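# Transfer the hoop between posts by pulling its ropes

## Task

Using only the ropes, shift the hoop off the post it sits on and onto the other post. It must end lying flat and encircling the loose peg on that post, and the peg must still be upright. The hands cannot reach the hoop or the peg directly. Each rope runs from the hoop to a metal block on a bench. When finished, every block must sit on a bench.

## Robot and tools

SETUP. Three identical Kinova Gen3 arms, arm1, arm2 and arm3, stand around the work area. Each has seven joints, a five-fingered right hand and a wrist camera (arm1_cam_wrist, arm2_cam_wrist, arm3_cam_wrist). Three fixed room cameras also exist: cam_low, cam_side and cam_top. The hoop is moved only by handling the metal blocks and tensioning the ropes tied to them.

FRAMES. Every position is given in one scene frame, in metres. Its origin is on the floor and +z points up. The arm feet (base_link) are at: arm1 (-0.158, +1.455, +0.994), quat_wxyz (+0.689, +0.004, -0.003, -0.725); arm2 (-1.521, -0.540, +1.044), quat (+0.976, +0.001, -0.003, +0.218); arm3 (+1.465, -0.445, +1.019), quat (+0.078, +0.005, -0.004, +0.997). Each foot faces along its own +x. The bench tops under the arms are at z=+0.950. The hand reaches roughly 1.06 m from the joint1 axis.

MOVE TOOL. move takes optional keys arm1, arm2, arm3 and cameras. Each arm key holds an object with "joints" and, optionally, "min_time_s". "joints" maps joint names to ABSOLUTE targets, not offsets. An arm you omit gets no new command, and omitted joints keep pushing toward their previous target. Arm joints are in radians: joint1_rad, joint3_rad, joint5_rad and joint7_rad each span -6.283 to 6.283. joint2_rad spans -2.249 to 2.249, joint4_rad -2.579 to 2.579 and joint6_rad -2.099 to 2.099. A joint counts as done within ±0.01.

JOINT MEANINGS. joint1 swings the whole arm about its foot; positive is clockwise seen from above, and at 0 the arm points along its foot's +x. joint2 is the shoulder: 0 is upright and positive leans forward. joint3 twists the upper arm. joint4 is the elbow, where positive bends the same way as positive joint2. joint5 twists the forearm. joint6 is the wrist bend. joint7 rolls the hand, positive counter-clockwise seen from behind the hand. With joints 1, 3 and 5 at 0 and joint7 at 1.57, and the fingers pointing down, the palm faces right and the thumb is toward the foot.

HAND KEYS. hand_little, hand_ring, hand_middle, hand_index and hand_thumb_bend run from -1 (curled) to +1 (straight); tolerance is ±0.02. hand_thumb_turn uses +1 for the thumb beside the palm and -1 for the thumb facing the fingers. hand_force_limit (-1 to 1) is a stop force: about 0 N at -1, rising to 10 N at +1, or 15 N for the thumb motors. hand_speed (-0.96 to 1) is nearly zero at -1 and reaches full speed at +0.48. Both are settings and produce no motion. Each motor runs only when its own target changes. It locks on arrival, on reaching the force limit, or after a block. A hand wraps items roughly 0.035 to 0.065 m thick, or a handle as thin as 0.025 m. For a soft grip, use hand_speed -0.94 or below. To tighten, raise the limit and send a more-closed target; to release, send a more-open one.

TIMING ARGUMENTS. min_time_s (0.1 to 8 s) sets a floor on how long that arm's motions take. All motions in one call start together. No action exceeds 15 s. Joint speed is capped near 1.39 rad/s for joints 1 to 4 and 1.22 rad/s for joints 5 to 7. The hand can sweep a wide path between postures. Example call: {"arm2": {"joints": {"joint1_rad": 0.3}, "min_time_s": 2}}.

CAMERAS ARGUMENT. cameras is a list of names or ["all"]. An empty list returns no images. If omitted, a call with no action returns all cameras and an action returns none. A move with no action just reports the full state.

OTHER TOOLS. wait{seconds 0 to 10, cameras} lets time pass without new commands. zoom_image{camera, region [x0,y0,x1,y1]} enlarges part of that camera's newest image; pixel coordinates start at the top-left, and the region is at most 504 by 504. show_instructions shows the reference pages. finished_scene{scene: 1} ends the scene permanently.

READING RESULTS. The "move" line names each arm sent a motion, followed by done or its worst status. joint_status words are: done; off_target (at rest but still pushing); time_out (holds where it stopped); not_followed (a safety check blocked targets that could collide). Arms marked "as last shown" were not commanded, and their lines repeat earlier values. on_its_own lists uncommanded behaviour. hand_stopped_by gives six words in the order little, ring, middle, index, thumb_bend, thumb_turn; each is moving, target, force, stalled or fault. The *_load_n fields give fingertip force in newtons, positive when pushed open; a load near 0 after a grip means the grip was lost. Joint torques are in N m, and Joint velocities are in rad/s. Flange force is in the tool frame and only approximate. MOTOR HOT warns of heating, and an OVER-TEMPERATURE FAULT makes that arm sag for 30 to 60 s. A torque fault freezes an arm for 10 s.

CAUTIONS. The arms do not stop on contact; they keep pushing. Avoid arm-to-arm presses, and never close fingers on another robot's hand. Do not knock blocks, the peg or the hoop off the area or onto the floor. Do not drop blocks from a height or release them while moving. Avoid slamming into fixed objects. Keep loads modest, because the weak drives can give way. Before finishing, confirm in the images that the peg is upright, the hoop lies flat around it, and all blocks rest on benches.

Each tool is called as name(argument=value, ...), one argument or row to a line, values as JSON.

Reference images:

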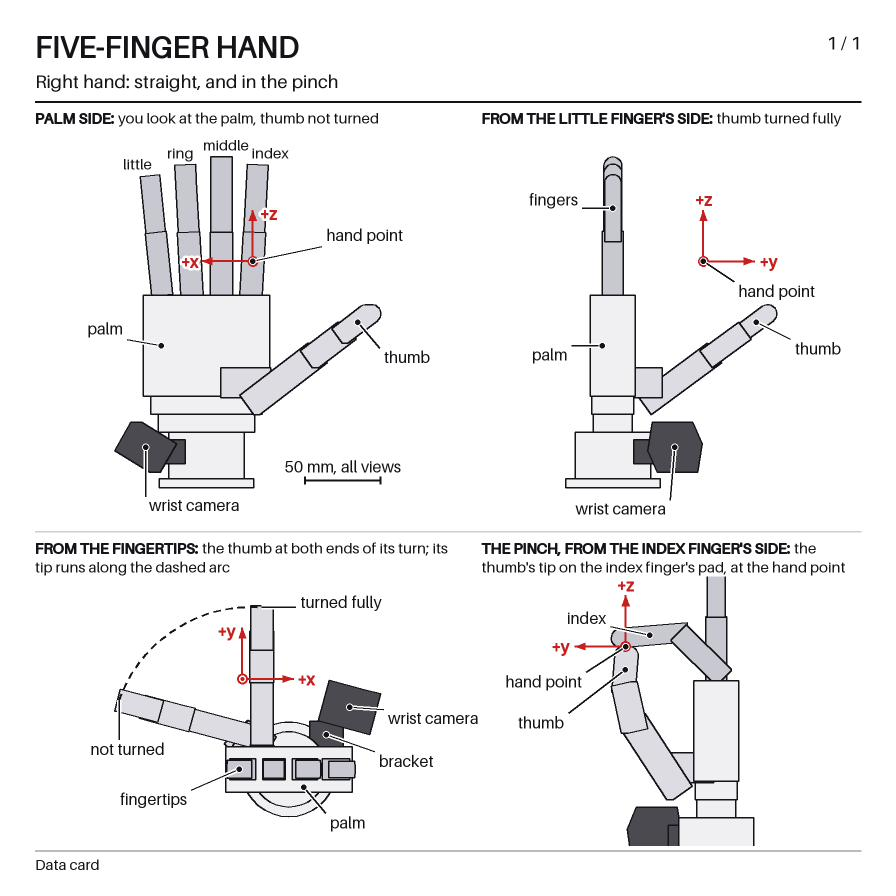

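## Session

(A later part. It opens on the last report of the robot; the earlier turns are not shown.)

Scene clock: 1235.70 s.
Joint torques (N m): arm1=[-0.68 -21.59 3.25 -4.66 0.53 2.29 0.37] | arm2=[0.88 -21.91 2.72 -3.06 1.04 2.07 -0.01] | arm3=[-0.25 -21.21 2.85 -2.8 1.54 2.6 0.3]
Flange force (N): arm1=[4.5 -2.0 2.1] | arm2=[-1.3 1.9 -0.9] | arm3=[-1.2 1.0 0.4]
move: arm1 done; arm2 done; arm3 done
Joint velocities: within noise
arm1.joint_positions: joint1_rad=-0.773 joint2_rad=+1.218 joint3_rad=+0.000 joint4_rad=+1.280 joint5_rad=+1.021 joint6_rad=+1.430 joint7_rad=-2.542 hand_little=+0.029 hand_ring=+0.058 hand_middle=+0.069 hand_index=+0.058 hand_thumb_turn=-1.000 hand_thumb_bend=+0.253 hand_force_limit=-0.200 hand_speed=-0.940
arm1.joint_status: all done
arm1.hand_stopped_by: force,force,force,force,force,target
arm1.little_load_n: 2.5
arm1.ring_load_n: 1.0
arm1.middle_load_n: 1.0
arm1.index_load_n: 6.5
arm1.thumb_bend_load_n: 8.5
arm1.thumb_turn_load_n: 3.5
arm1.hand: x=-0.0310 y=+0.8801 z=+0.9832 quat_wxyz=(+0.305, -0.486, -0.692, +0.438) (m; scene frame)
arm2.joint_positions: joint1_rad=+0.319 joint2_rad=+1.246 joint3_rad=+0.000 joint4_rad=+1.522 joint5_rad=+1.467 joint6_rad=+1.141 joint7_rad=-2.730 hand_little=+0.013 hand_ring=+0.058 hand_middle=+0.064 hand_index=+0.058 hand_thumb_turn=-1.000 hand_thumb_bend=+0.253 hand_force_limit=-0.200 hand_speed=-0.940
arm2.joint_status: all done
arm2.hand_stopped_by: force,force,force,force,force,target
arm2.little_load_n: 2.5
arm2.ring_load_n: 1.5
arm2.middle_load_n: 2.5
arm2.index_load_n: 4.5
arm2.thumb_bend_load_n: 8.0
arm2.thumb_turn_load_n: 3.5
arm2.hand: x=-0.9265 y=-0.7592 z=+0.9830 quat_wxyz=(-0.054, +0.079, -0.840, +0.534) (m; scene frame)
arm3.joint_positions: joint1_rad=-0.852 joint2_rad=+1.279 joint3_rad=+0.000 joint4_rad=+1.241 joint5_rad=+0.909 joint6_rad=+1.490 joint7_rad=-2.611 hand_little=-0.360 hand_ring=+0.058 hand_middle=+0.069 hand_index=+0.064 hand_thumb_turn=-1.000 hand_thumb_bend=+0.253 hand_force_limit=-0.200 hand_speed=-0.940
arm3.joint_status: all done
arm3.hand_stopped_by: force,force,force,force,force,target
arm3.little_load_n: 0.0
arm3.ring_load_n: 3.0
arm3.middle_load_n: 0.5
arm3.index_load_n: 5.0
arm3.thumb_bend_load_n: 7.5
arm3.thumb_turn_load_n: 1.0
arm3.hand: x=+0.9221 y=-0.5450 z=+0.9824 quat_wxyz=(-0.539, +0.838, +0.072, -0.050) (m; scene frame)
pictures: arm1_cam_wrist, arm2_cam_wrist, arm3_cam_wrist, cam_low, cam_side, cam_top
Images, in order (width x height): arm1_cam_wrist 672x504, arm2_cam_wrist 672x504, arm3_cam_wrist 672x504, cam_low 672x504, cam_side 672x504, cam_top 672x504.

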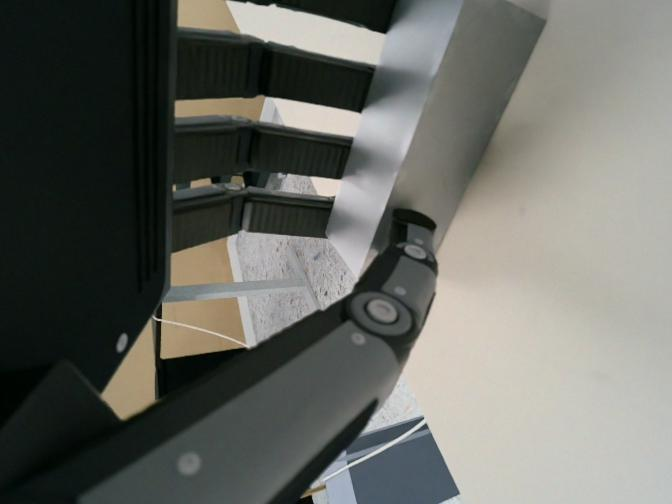

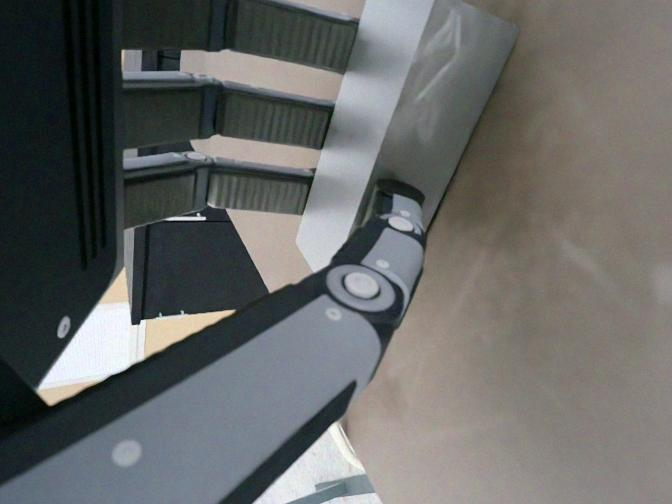

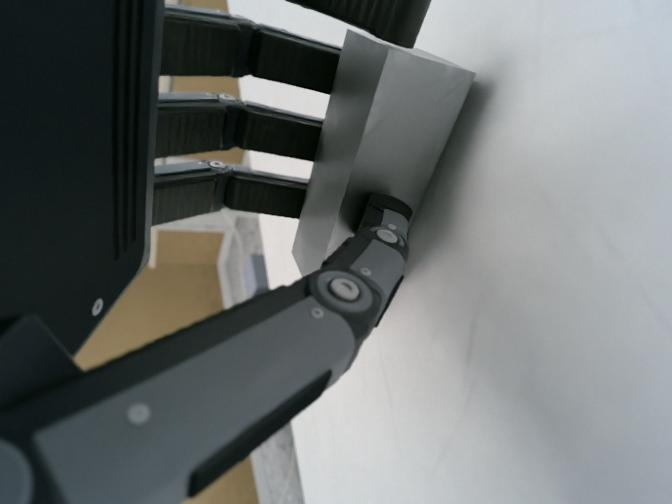

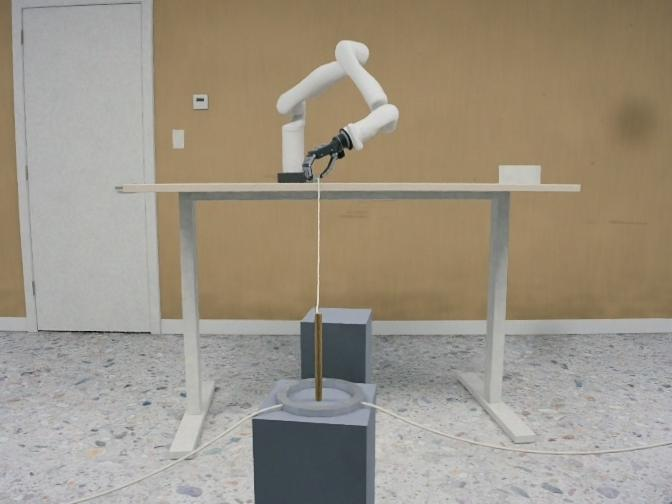

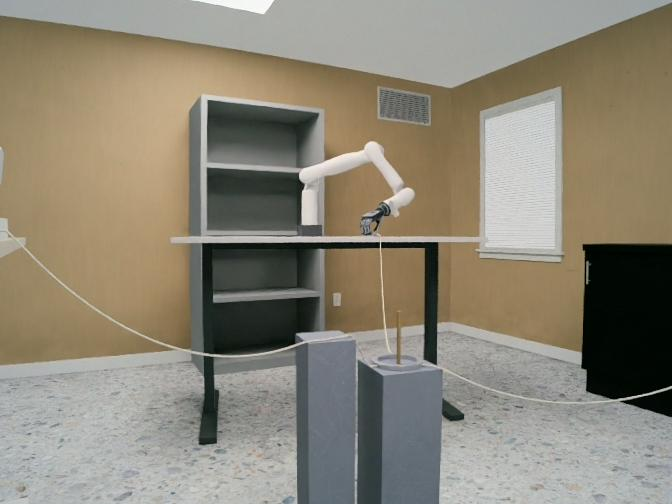

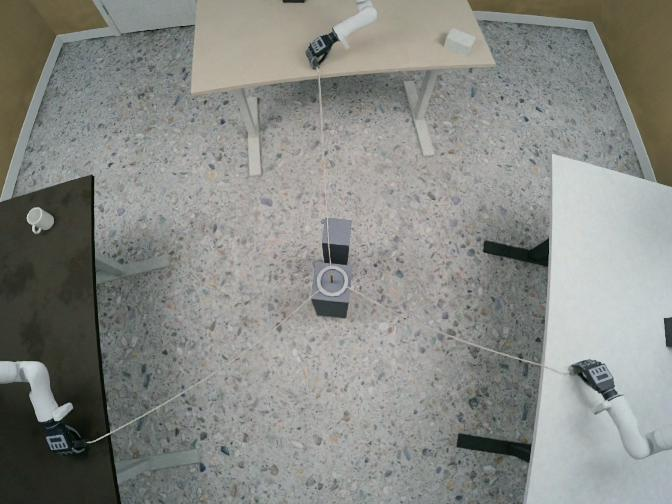

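move(
  arm2={"joints":{"joint2_rad":1.250},"min_time_s":0.5},
  arm3={"joints":{"joint2_rad":1.284},"min_time_s":0.5},
)

move(
  arm1={"joints":{"hand_speed":-0.8,"hand_index":0.35,"hand_middle":0.35,"hand_ring":0.35,"hand_little":0.35,"hand_thumb_bend":0.42}},
  arm2={"joints":{"hand_speed":-0.8,"hand_index":0.35,"hand_middle":0.35,"hand_ring":0.35,"hand_little":0.35,"hand_thumb_bend":0.42}},
  arm3={"joints":{"hand_speed":-0.8,"hand_index":0.35,"hand_middle":0.35,"hand_ring":0.35,"hand_little":0.35,"hand_thumb_bend":0.42}},
  cameras=["all"],
)

Scene clock: 1245.83 s.
Joint torques (N m): arm1=[-0.81 -21.54 3.1 -4.65 0.56 2.31 0.37] | arm2=[1.33 -20.23 2.21 -2.33 0.59 1.49 -0.01] | arm3=[-0.03 -20.08 2.5 -2.35 1.13 2.22 0.38]
Flange force (N): arm1=[4.4 -2.2 2.3] | arm2=[-2.1 -0.4 -2.5] | arm3=[-1.8 -0.6 -1.0]
move: arm2 done; arm3 done
Joint velocities: within noise
arm1: as last shown
arm1.little_load_n: 3.0
arm2.joint_positions: joint1_rad=+0.319 joint2_rad=+1.250 joint3_rad=+0.000 joint4_rad=+1.522 joint5_rad=+1.467 joint6_rad=+1.141 joint7_rad=-2.730 hand_little=+0.013 hand_ring=+0.058 hand_middle=+0.064 hand_index=+0.058 hand_thumb_turn=-1.000 hand_thumb_bend=+0.253 hand_force_limit=-0.200 hand_speed=-0.940
arm2.joint_status: all done
arm2.hand_stopped_by: force,force,force,force,force,target
arm2.little_load_n: 3.5
arm2.ring_load_n: 0.5
arm2.middle_load_n: 3.0
arm2.index_load_n: 4.5
arm2.thumb_bend_load_n: 8.5
arm2.thumb_turn_load_n: 4.0
arm2.hand: x=-0.9279 y=-0.7594 z=+0.9807 quat_wxyz=(-0.052, +0.080, -0.840, +0.534) (m; scene frame)
arm3.joint_positions: joint1_rad=-0.852 joint2_rad=+1.284 joint3_rad=+0.000 joint4_rad=+1.241 joint5_rad=+0.909 joint6_rad=+1.490 joint7_rad=-2.611 hand_little=-0.360 hand_ring=+0.058 hand_middle=+0.069 hand_index=+0.064 hand_thumb_turn=-1.000 hand_thumb_bend=+0.253 hand_force_limit=-0.200 hand_speed=-0.940
arm3.joint_status: all done
arm3.hand_stopped_by: force,force,force,force,force,target
arm3.little_load_n: 0.0
arm3.ring_load_n: 3.0
arm3.middle_load_n: 1.0
arm3.index_load_n: 4.5
arm3.thumb_bend_load_n: 7.5
arm3.thumb_turn_load_n: 1.0
arm3.hand: x=+0.9233 y=-0.5439 z=+0.9800 quat_wxyz=(-0.540, +0.837, +0.073, -0.049) (m; scene frame)
pictures: none

Scene clock: 1247.60 s.
Joint torques (N m): arm1=[-0.89 -22.05 3.4 -4.95 0.88 2.37 0.38] | arm2=[0.82 -21.4 2.43 -2.98 0.97 1.78 -0.01] | arm3=[-0.28 -20.66 2.58 -2.65 1.38 2.26 0.28]
Flange force (N): arm1=[5.1 -1.5 2.6] | arm2=[-1.1 0.9 -1.4] | arm3=[-1.6 0.0 -0.3]
move: arm1 done; arm2 done; arm3 done
Joint velocities: within noise
arm1.joint_positions: joint1_rad=-0.773 joint2_rad=+1.218 joint3_rad=+0.000 joint4_rad=+1.280 joint5_rad=+1.021 joint6_rad=+1.430 joint7_rad=-2.542 hand_little=+0.350 hand_ring=+0.350 hand_middle=+0.350 hand_index=+0.350 hand_thumb_turn=-1.000 hand_thumb_bend=+0.420 hand_force_limit=-0.200 hand_speed=-0.800
arm1.joint_status: all done
arm1.hand_stopped_by: target,target,target,target,target,target
arm1.little_load_n: 0.0
arm1.ring_load_n: -0.5
arm1.middle_load_n: 0.0
arm1.index_load_n: 0.0
arm1.thumb_bend_load_n: 0.0
arm1.thumb_turn_load_n: 0.0
arm1.hand: x=-0.0310 y=+0.8801 z=+0.9831 quat_wxyz=(+0.305, -0.486, -0.692, +0.438) (m; scene frame)
arm2.joint_positions: joint1_rad=+0.319 joint2_rad=+1.250 joint3_rad=+0.000 joint4_rad=+1.522 joint5_rad=+1.467 joint6_rad=+1.141 joint7_rad=-2.730 hand_little=+0.350 hand_ring=+0.350 hand_middle=+0.350 hand_index=+0.350 hand_thumb_turn=-1.000 hand_thumb_bend=+0.420 hand_force_limit=-0.200 hand_speed=-0.800
arm2.joint_status: all done
arm2.hand_stopped_by: target,target,target,target,target,target
arm2.little_load_n: 0.0
arm2.ring_load_n: 0.0
arm2.middle_load_n: 0.0
arm2.index_load_n: 0.0
arm2.thumb_bend_load_n: 0.5
arm2.thumb_turn_load_n: 0.0
arm2.hand: x=-0.9279 y=-0.7594 z=+0.9807 quat_wxyz=(-0.052, +0.080, -0.840, +0.534) (m; scene frame)
arm3.joint_positions: joint1_rad=-0.852 joint2_rad=+1.284 joint3_rad=+0.000 joint4_rad=+1.241 joint5_rad=+0.909 joint6_rad=+1.490 joint7_rad=-2.611 hand_little=+0.350 hand_ring=+0.350 hand_middle=+0.350 hand_index=+0.350 hand_thumb_turn=-1.000 hand_thumb_bend=+0.420 hand_force_limit=-0.200 hand_speed=-0.800
arm3.joint_status: all done
arm3.hand_stopped_by: target,target,target,target,target,target
arm3.little_load_n: 0.0
arm3.ring_load_n: 0.0
arm3.middle_load_n: 0.0
arm3.index_load_n: 0.0
arm3.thumb_bend_load_n: 0.0
arm3.thumb_turn_load_n: 0.0
arm3.hand: x=+0.9233 y=-0.5439 z=+0.9800 quat_wxyz=(-0.540, +0.837, +0.073, -0.049) (m; scene frame)
pictures: arm1_cam_wrist, arm2_cam_wrist, arm3_cam_wrist, cam_low, cam_side, cam_top
Images, in order (width x height): arm1_cam_wrist 672x504, arm2_cam_wrist 672x504, arm3_cam_wrist 672x504, cam_low 672x504, cam_side 672x504, cam_top 672x504.

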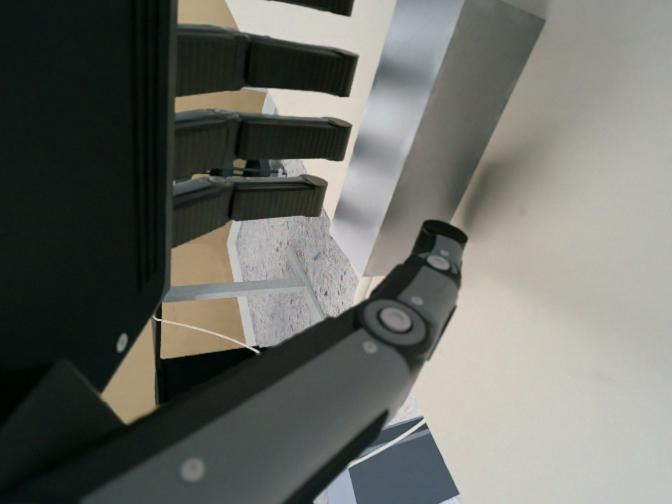

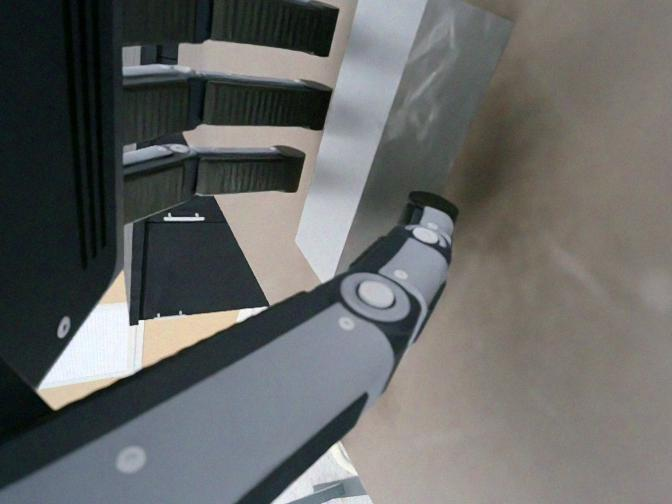

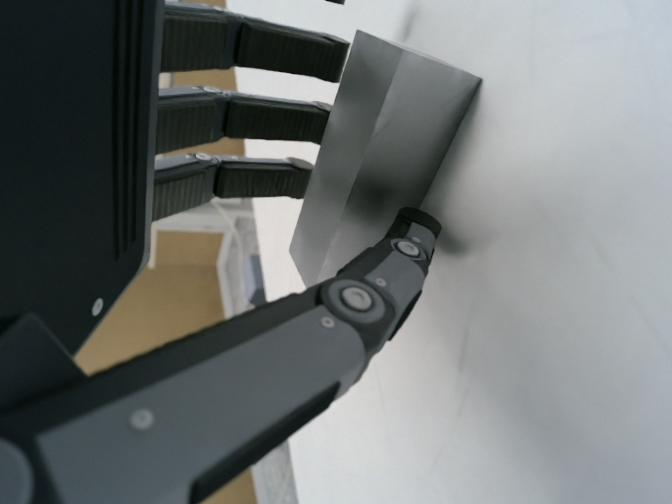

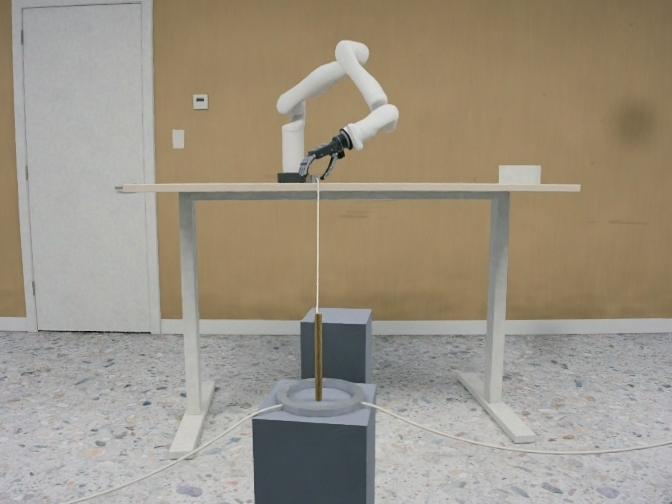

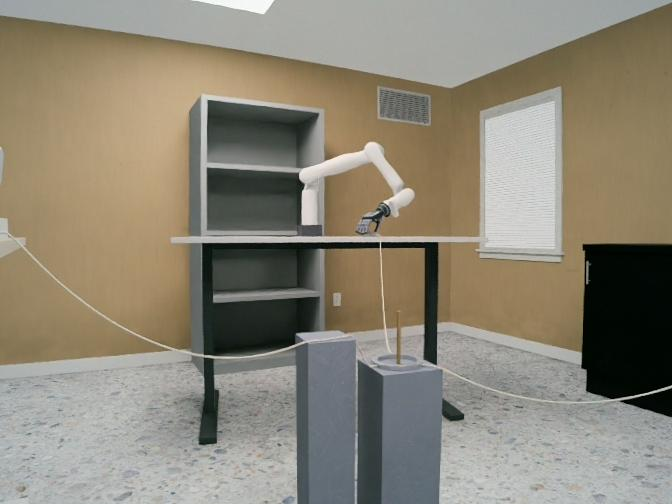

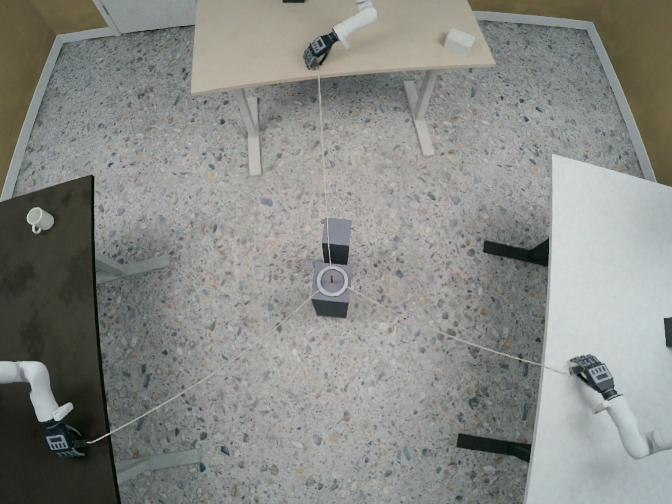

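move(
  arm1={"joints":{"joint1_rad":-0.7725,"joint2_rad":1.029,"joint4_rad":1.325,"joint5_rad":1.0085,"joint6_rad":1.506,"joint7_rad":-2.419},"min_time_s":2.5},
  arm2={"joints":{"joint1_rad":0.319,"joint2_rad":0.883,"joint4_rad":1.616,"joint5_rad":1.352,"joint6_rad":1.184,"joint7_rad":-2.441},"min_time_s":3.5},
  arm3={"joints":{"joint1_rad":-0.852,"joint2_rad":1.0955,"joint4_rad":1.307,"joint5_rad":0.904,"joint6_rad":1.5625,"joint7_rad":-2.5175},"min_time_s":2.5},
  cameras=["all"],
)

zoom_image(
  camera="cam_low",
  region=[240, 260, 400, 460],
)

zoom_image(
  camera="cam_side",
  region=[290, 280, 480, 420],
)

Scene clock: 1260.03 s.
Joint torques (N m): arm1=[-0.84 -21.49 3.16 -5.9 1.08 2.23 0.37] | arm2=[0.81 -20.05 1.93 -4.88 1.49 1.43 -0.05] | arm3=[-0.29 -20.11 2.44 -3.43 1.57 2.14 0.3]
Flange force (N): arm1=[5.0 -0.3 3.2] | arm2=[-1.6 0.8 -1.5] | arm3=[-1.4 -0.3 -0.3]
move: arm1 done; arm2 done; arm3 done
Joint velocities: within noise
arm1.joint_positions: joint1_rad=-0.772 joint2_rad=+1.029 joint3_rad=+0.000 joint4_rad=+1.325 joint5_rad=+1.008 joint6_rad=+1.506 joint7_rad=-2.419 hand_little=+0.350 hand_ring=+0.350 hand_middle=+0.350 hand_index=+0.350 hand_thumb_turn=-1.000 hand_thumb_bend=+0.420 hand_force_limit=-0.200 hand_speed=-0.800
arm1.joint_status: all done
arm1.hand_stopped_by: target,target,target,target,target,target
arm1.little_load_n: 0.0
arm1.ring_load_n: 0.0
arm1.middle_load_n: 0.0
arm1.index_load_n: 0.0
arm1.thumb_bend_load_n: 0.0
arm1.thumb_turn_load_n: 0.0
arm1.hand: x=-0.0321 y=+0.8802 z=+1.0845 quat_wxyz=(+0.305, -0.486, -0.692, +0.438) (m; scene frame)
arm2.joint_positions: joint1_rad=+0.319 joint2_rad=+0.883 joint3_rad=+0.000 joint4_rad=+1.616 joint5_rad=+1.352 joint6_rad=+1.184 joint7_rad=-2.441 hand_little=+0.350 hand_ring=+0.350 hand_middle=+0.350 hand_index=+0.350 hand_thumb_turn=-1.000 hand_thumb_bend=+0.420 hand_force_limit=-0.200 hand_speed=-0.800
arm2.joint_status: all done
arm2.hand_stopped_by: target,target,target,target,target,target
arm2.little_load_n: 0.0
arm2.ring_load_n: 0.0
arm2.middle_load_n: 0.0
arm2.index_load_n: 0.0
arm2.thumb_bend_load_n: 0.0
arm2.thumb_turn_load_n: 0.0
arm2.hand: x=-0.9273 y=-0.7595 z=+1.1568 quat_wxyz=(-0.054, +0.079, -0.840, +0.534) (m; scene frame)
arm3.joint_positions: joint1_rad=-0.852 joint2_rad=+1.095 joint3_rad=+0.000 joint4_rad=+1.307 joint5_rad=+0.904 joint6_rad=+1.563 joint7_rad=-2.517 hand_little=+0.350 hand_ring=+0.350 hand_middle=+0.350 hand_index=+0.350 hand_thumb_turn=-1.000 hand_thumb_bend=+0.420 hand_force_limit=-0.200 hand_speed=-0.800
arm3.joint_status: all done
arm3.hand_stopped_by: target,target,target,target,target,target
arm3.little_load_n: 0.0
arm3.ring_load_n: -0.5
arm3.middle_load_n: 0.0
arm3.index_load_n: -0.5
arm3.thumb_bend_load_n: 0.0
arm3.thumb_turn_load_n: 0.0
arm3.hand: x=+0.9232 y=-0.5456 z=+1.0770 quat_wxyz=(-0.539, +0.838, +0.072, -0.050) (m; scene frame)
pictures: arm1_cam_wrist, arm2_cam_wrist, arm3_cam_wrist, cam_low, cam_side, cam_top
Images, in order (width x height): arm1_cam_wrist 672x504, arm2_cam_wrist 672x504, arm3_cam_wrist 672x504, cam_low 672x504, cam_side 672x504, cam_top 672x504.

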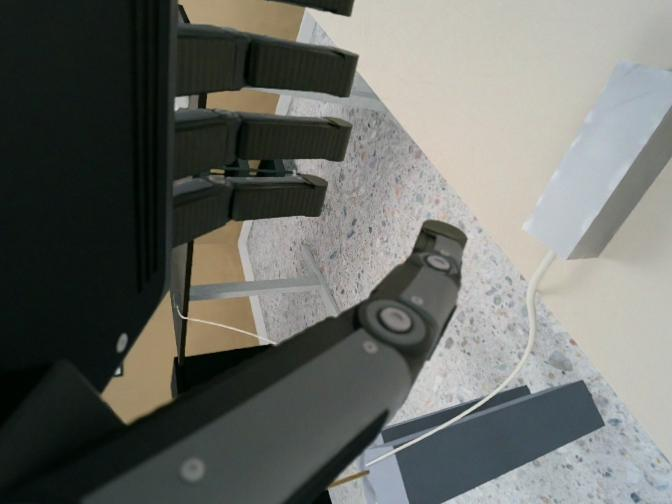

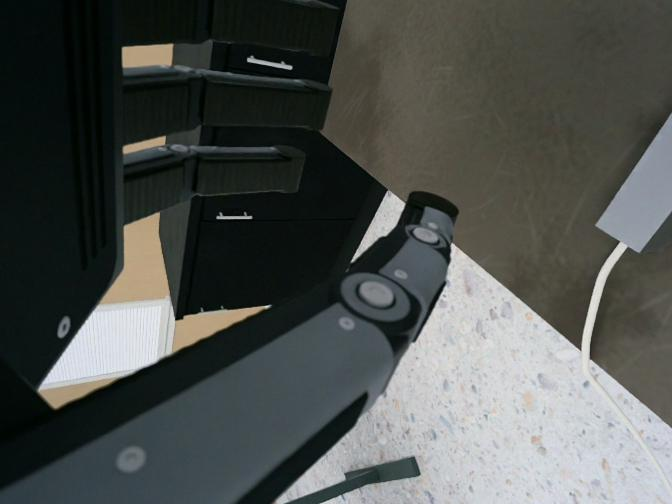

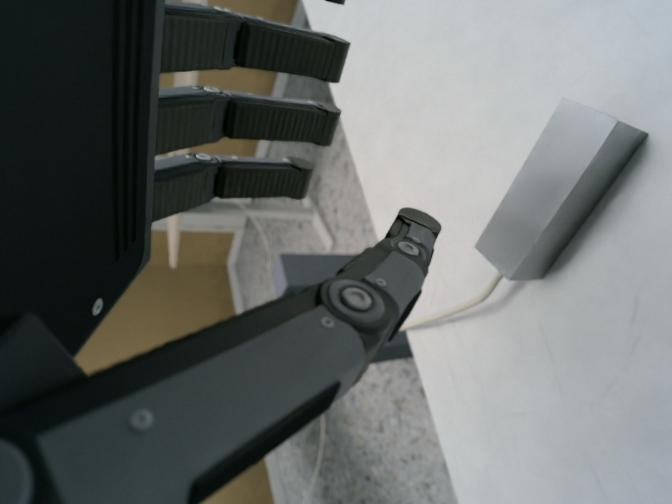

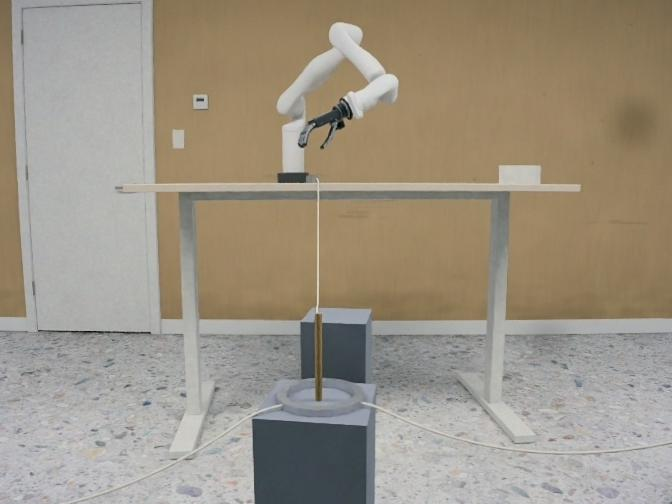

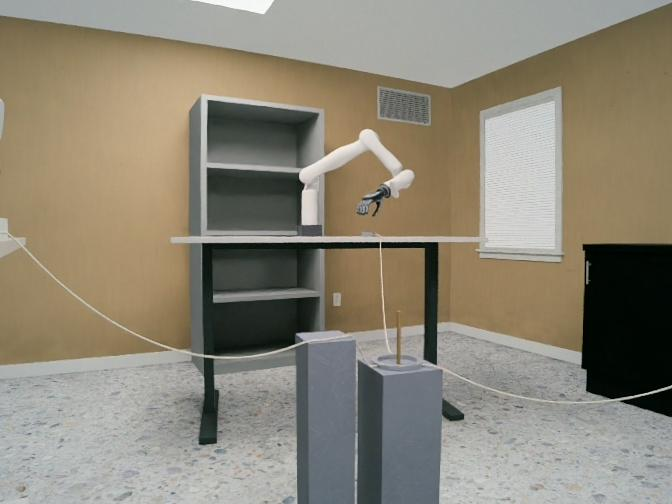

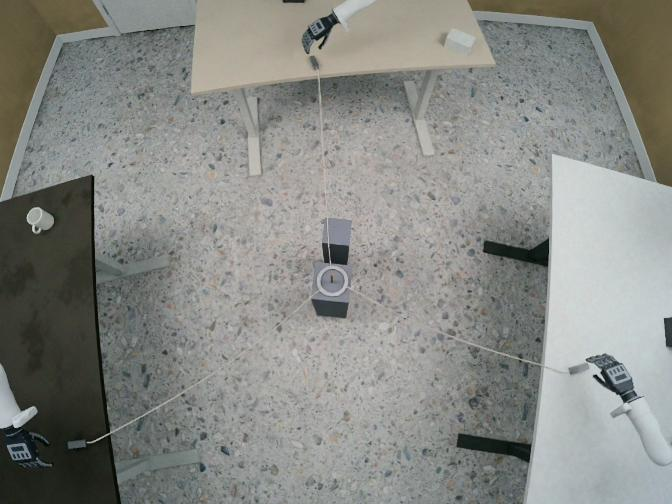

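Scaled by 2.520 from the camera's 672x504 image, which has a finer 960x720 frame.

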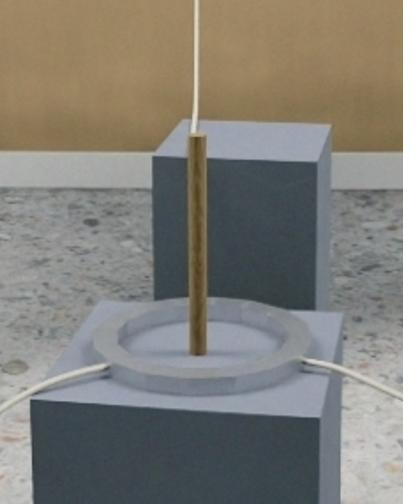

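Scaled by 2.653 from the camera's 672x504 image, which has a finer 960x720 frame.

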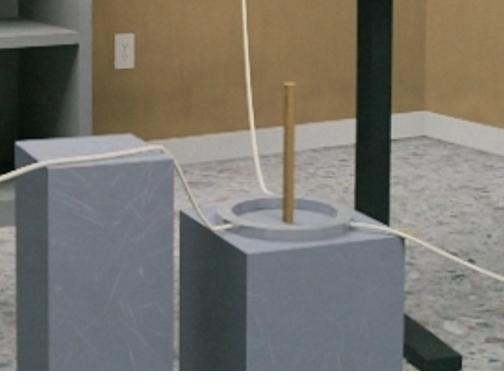

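All the blocks rest on benches, the hoop lies flat around the peg, and the peg is still standing.

finished_scene(
)

The scene is finished: the task was done.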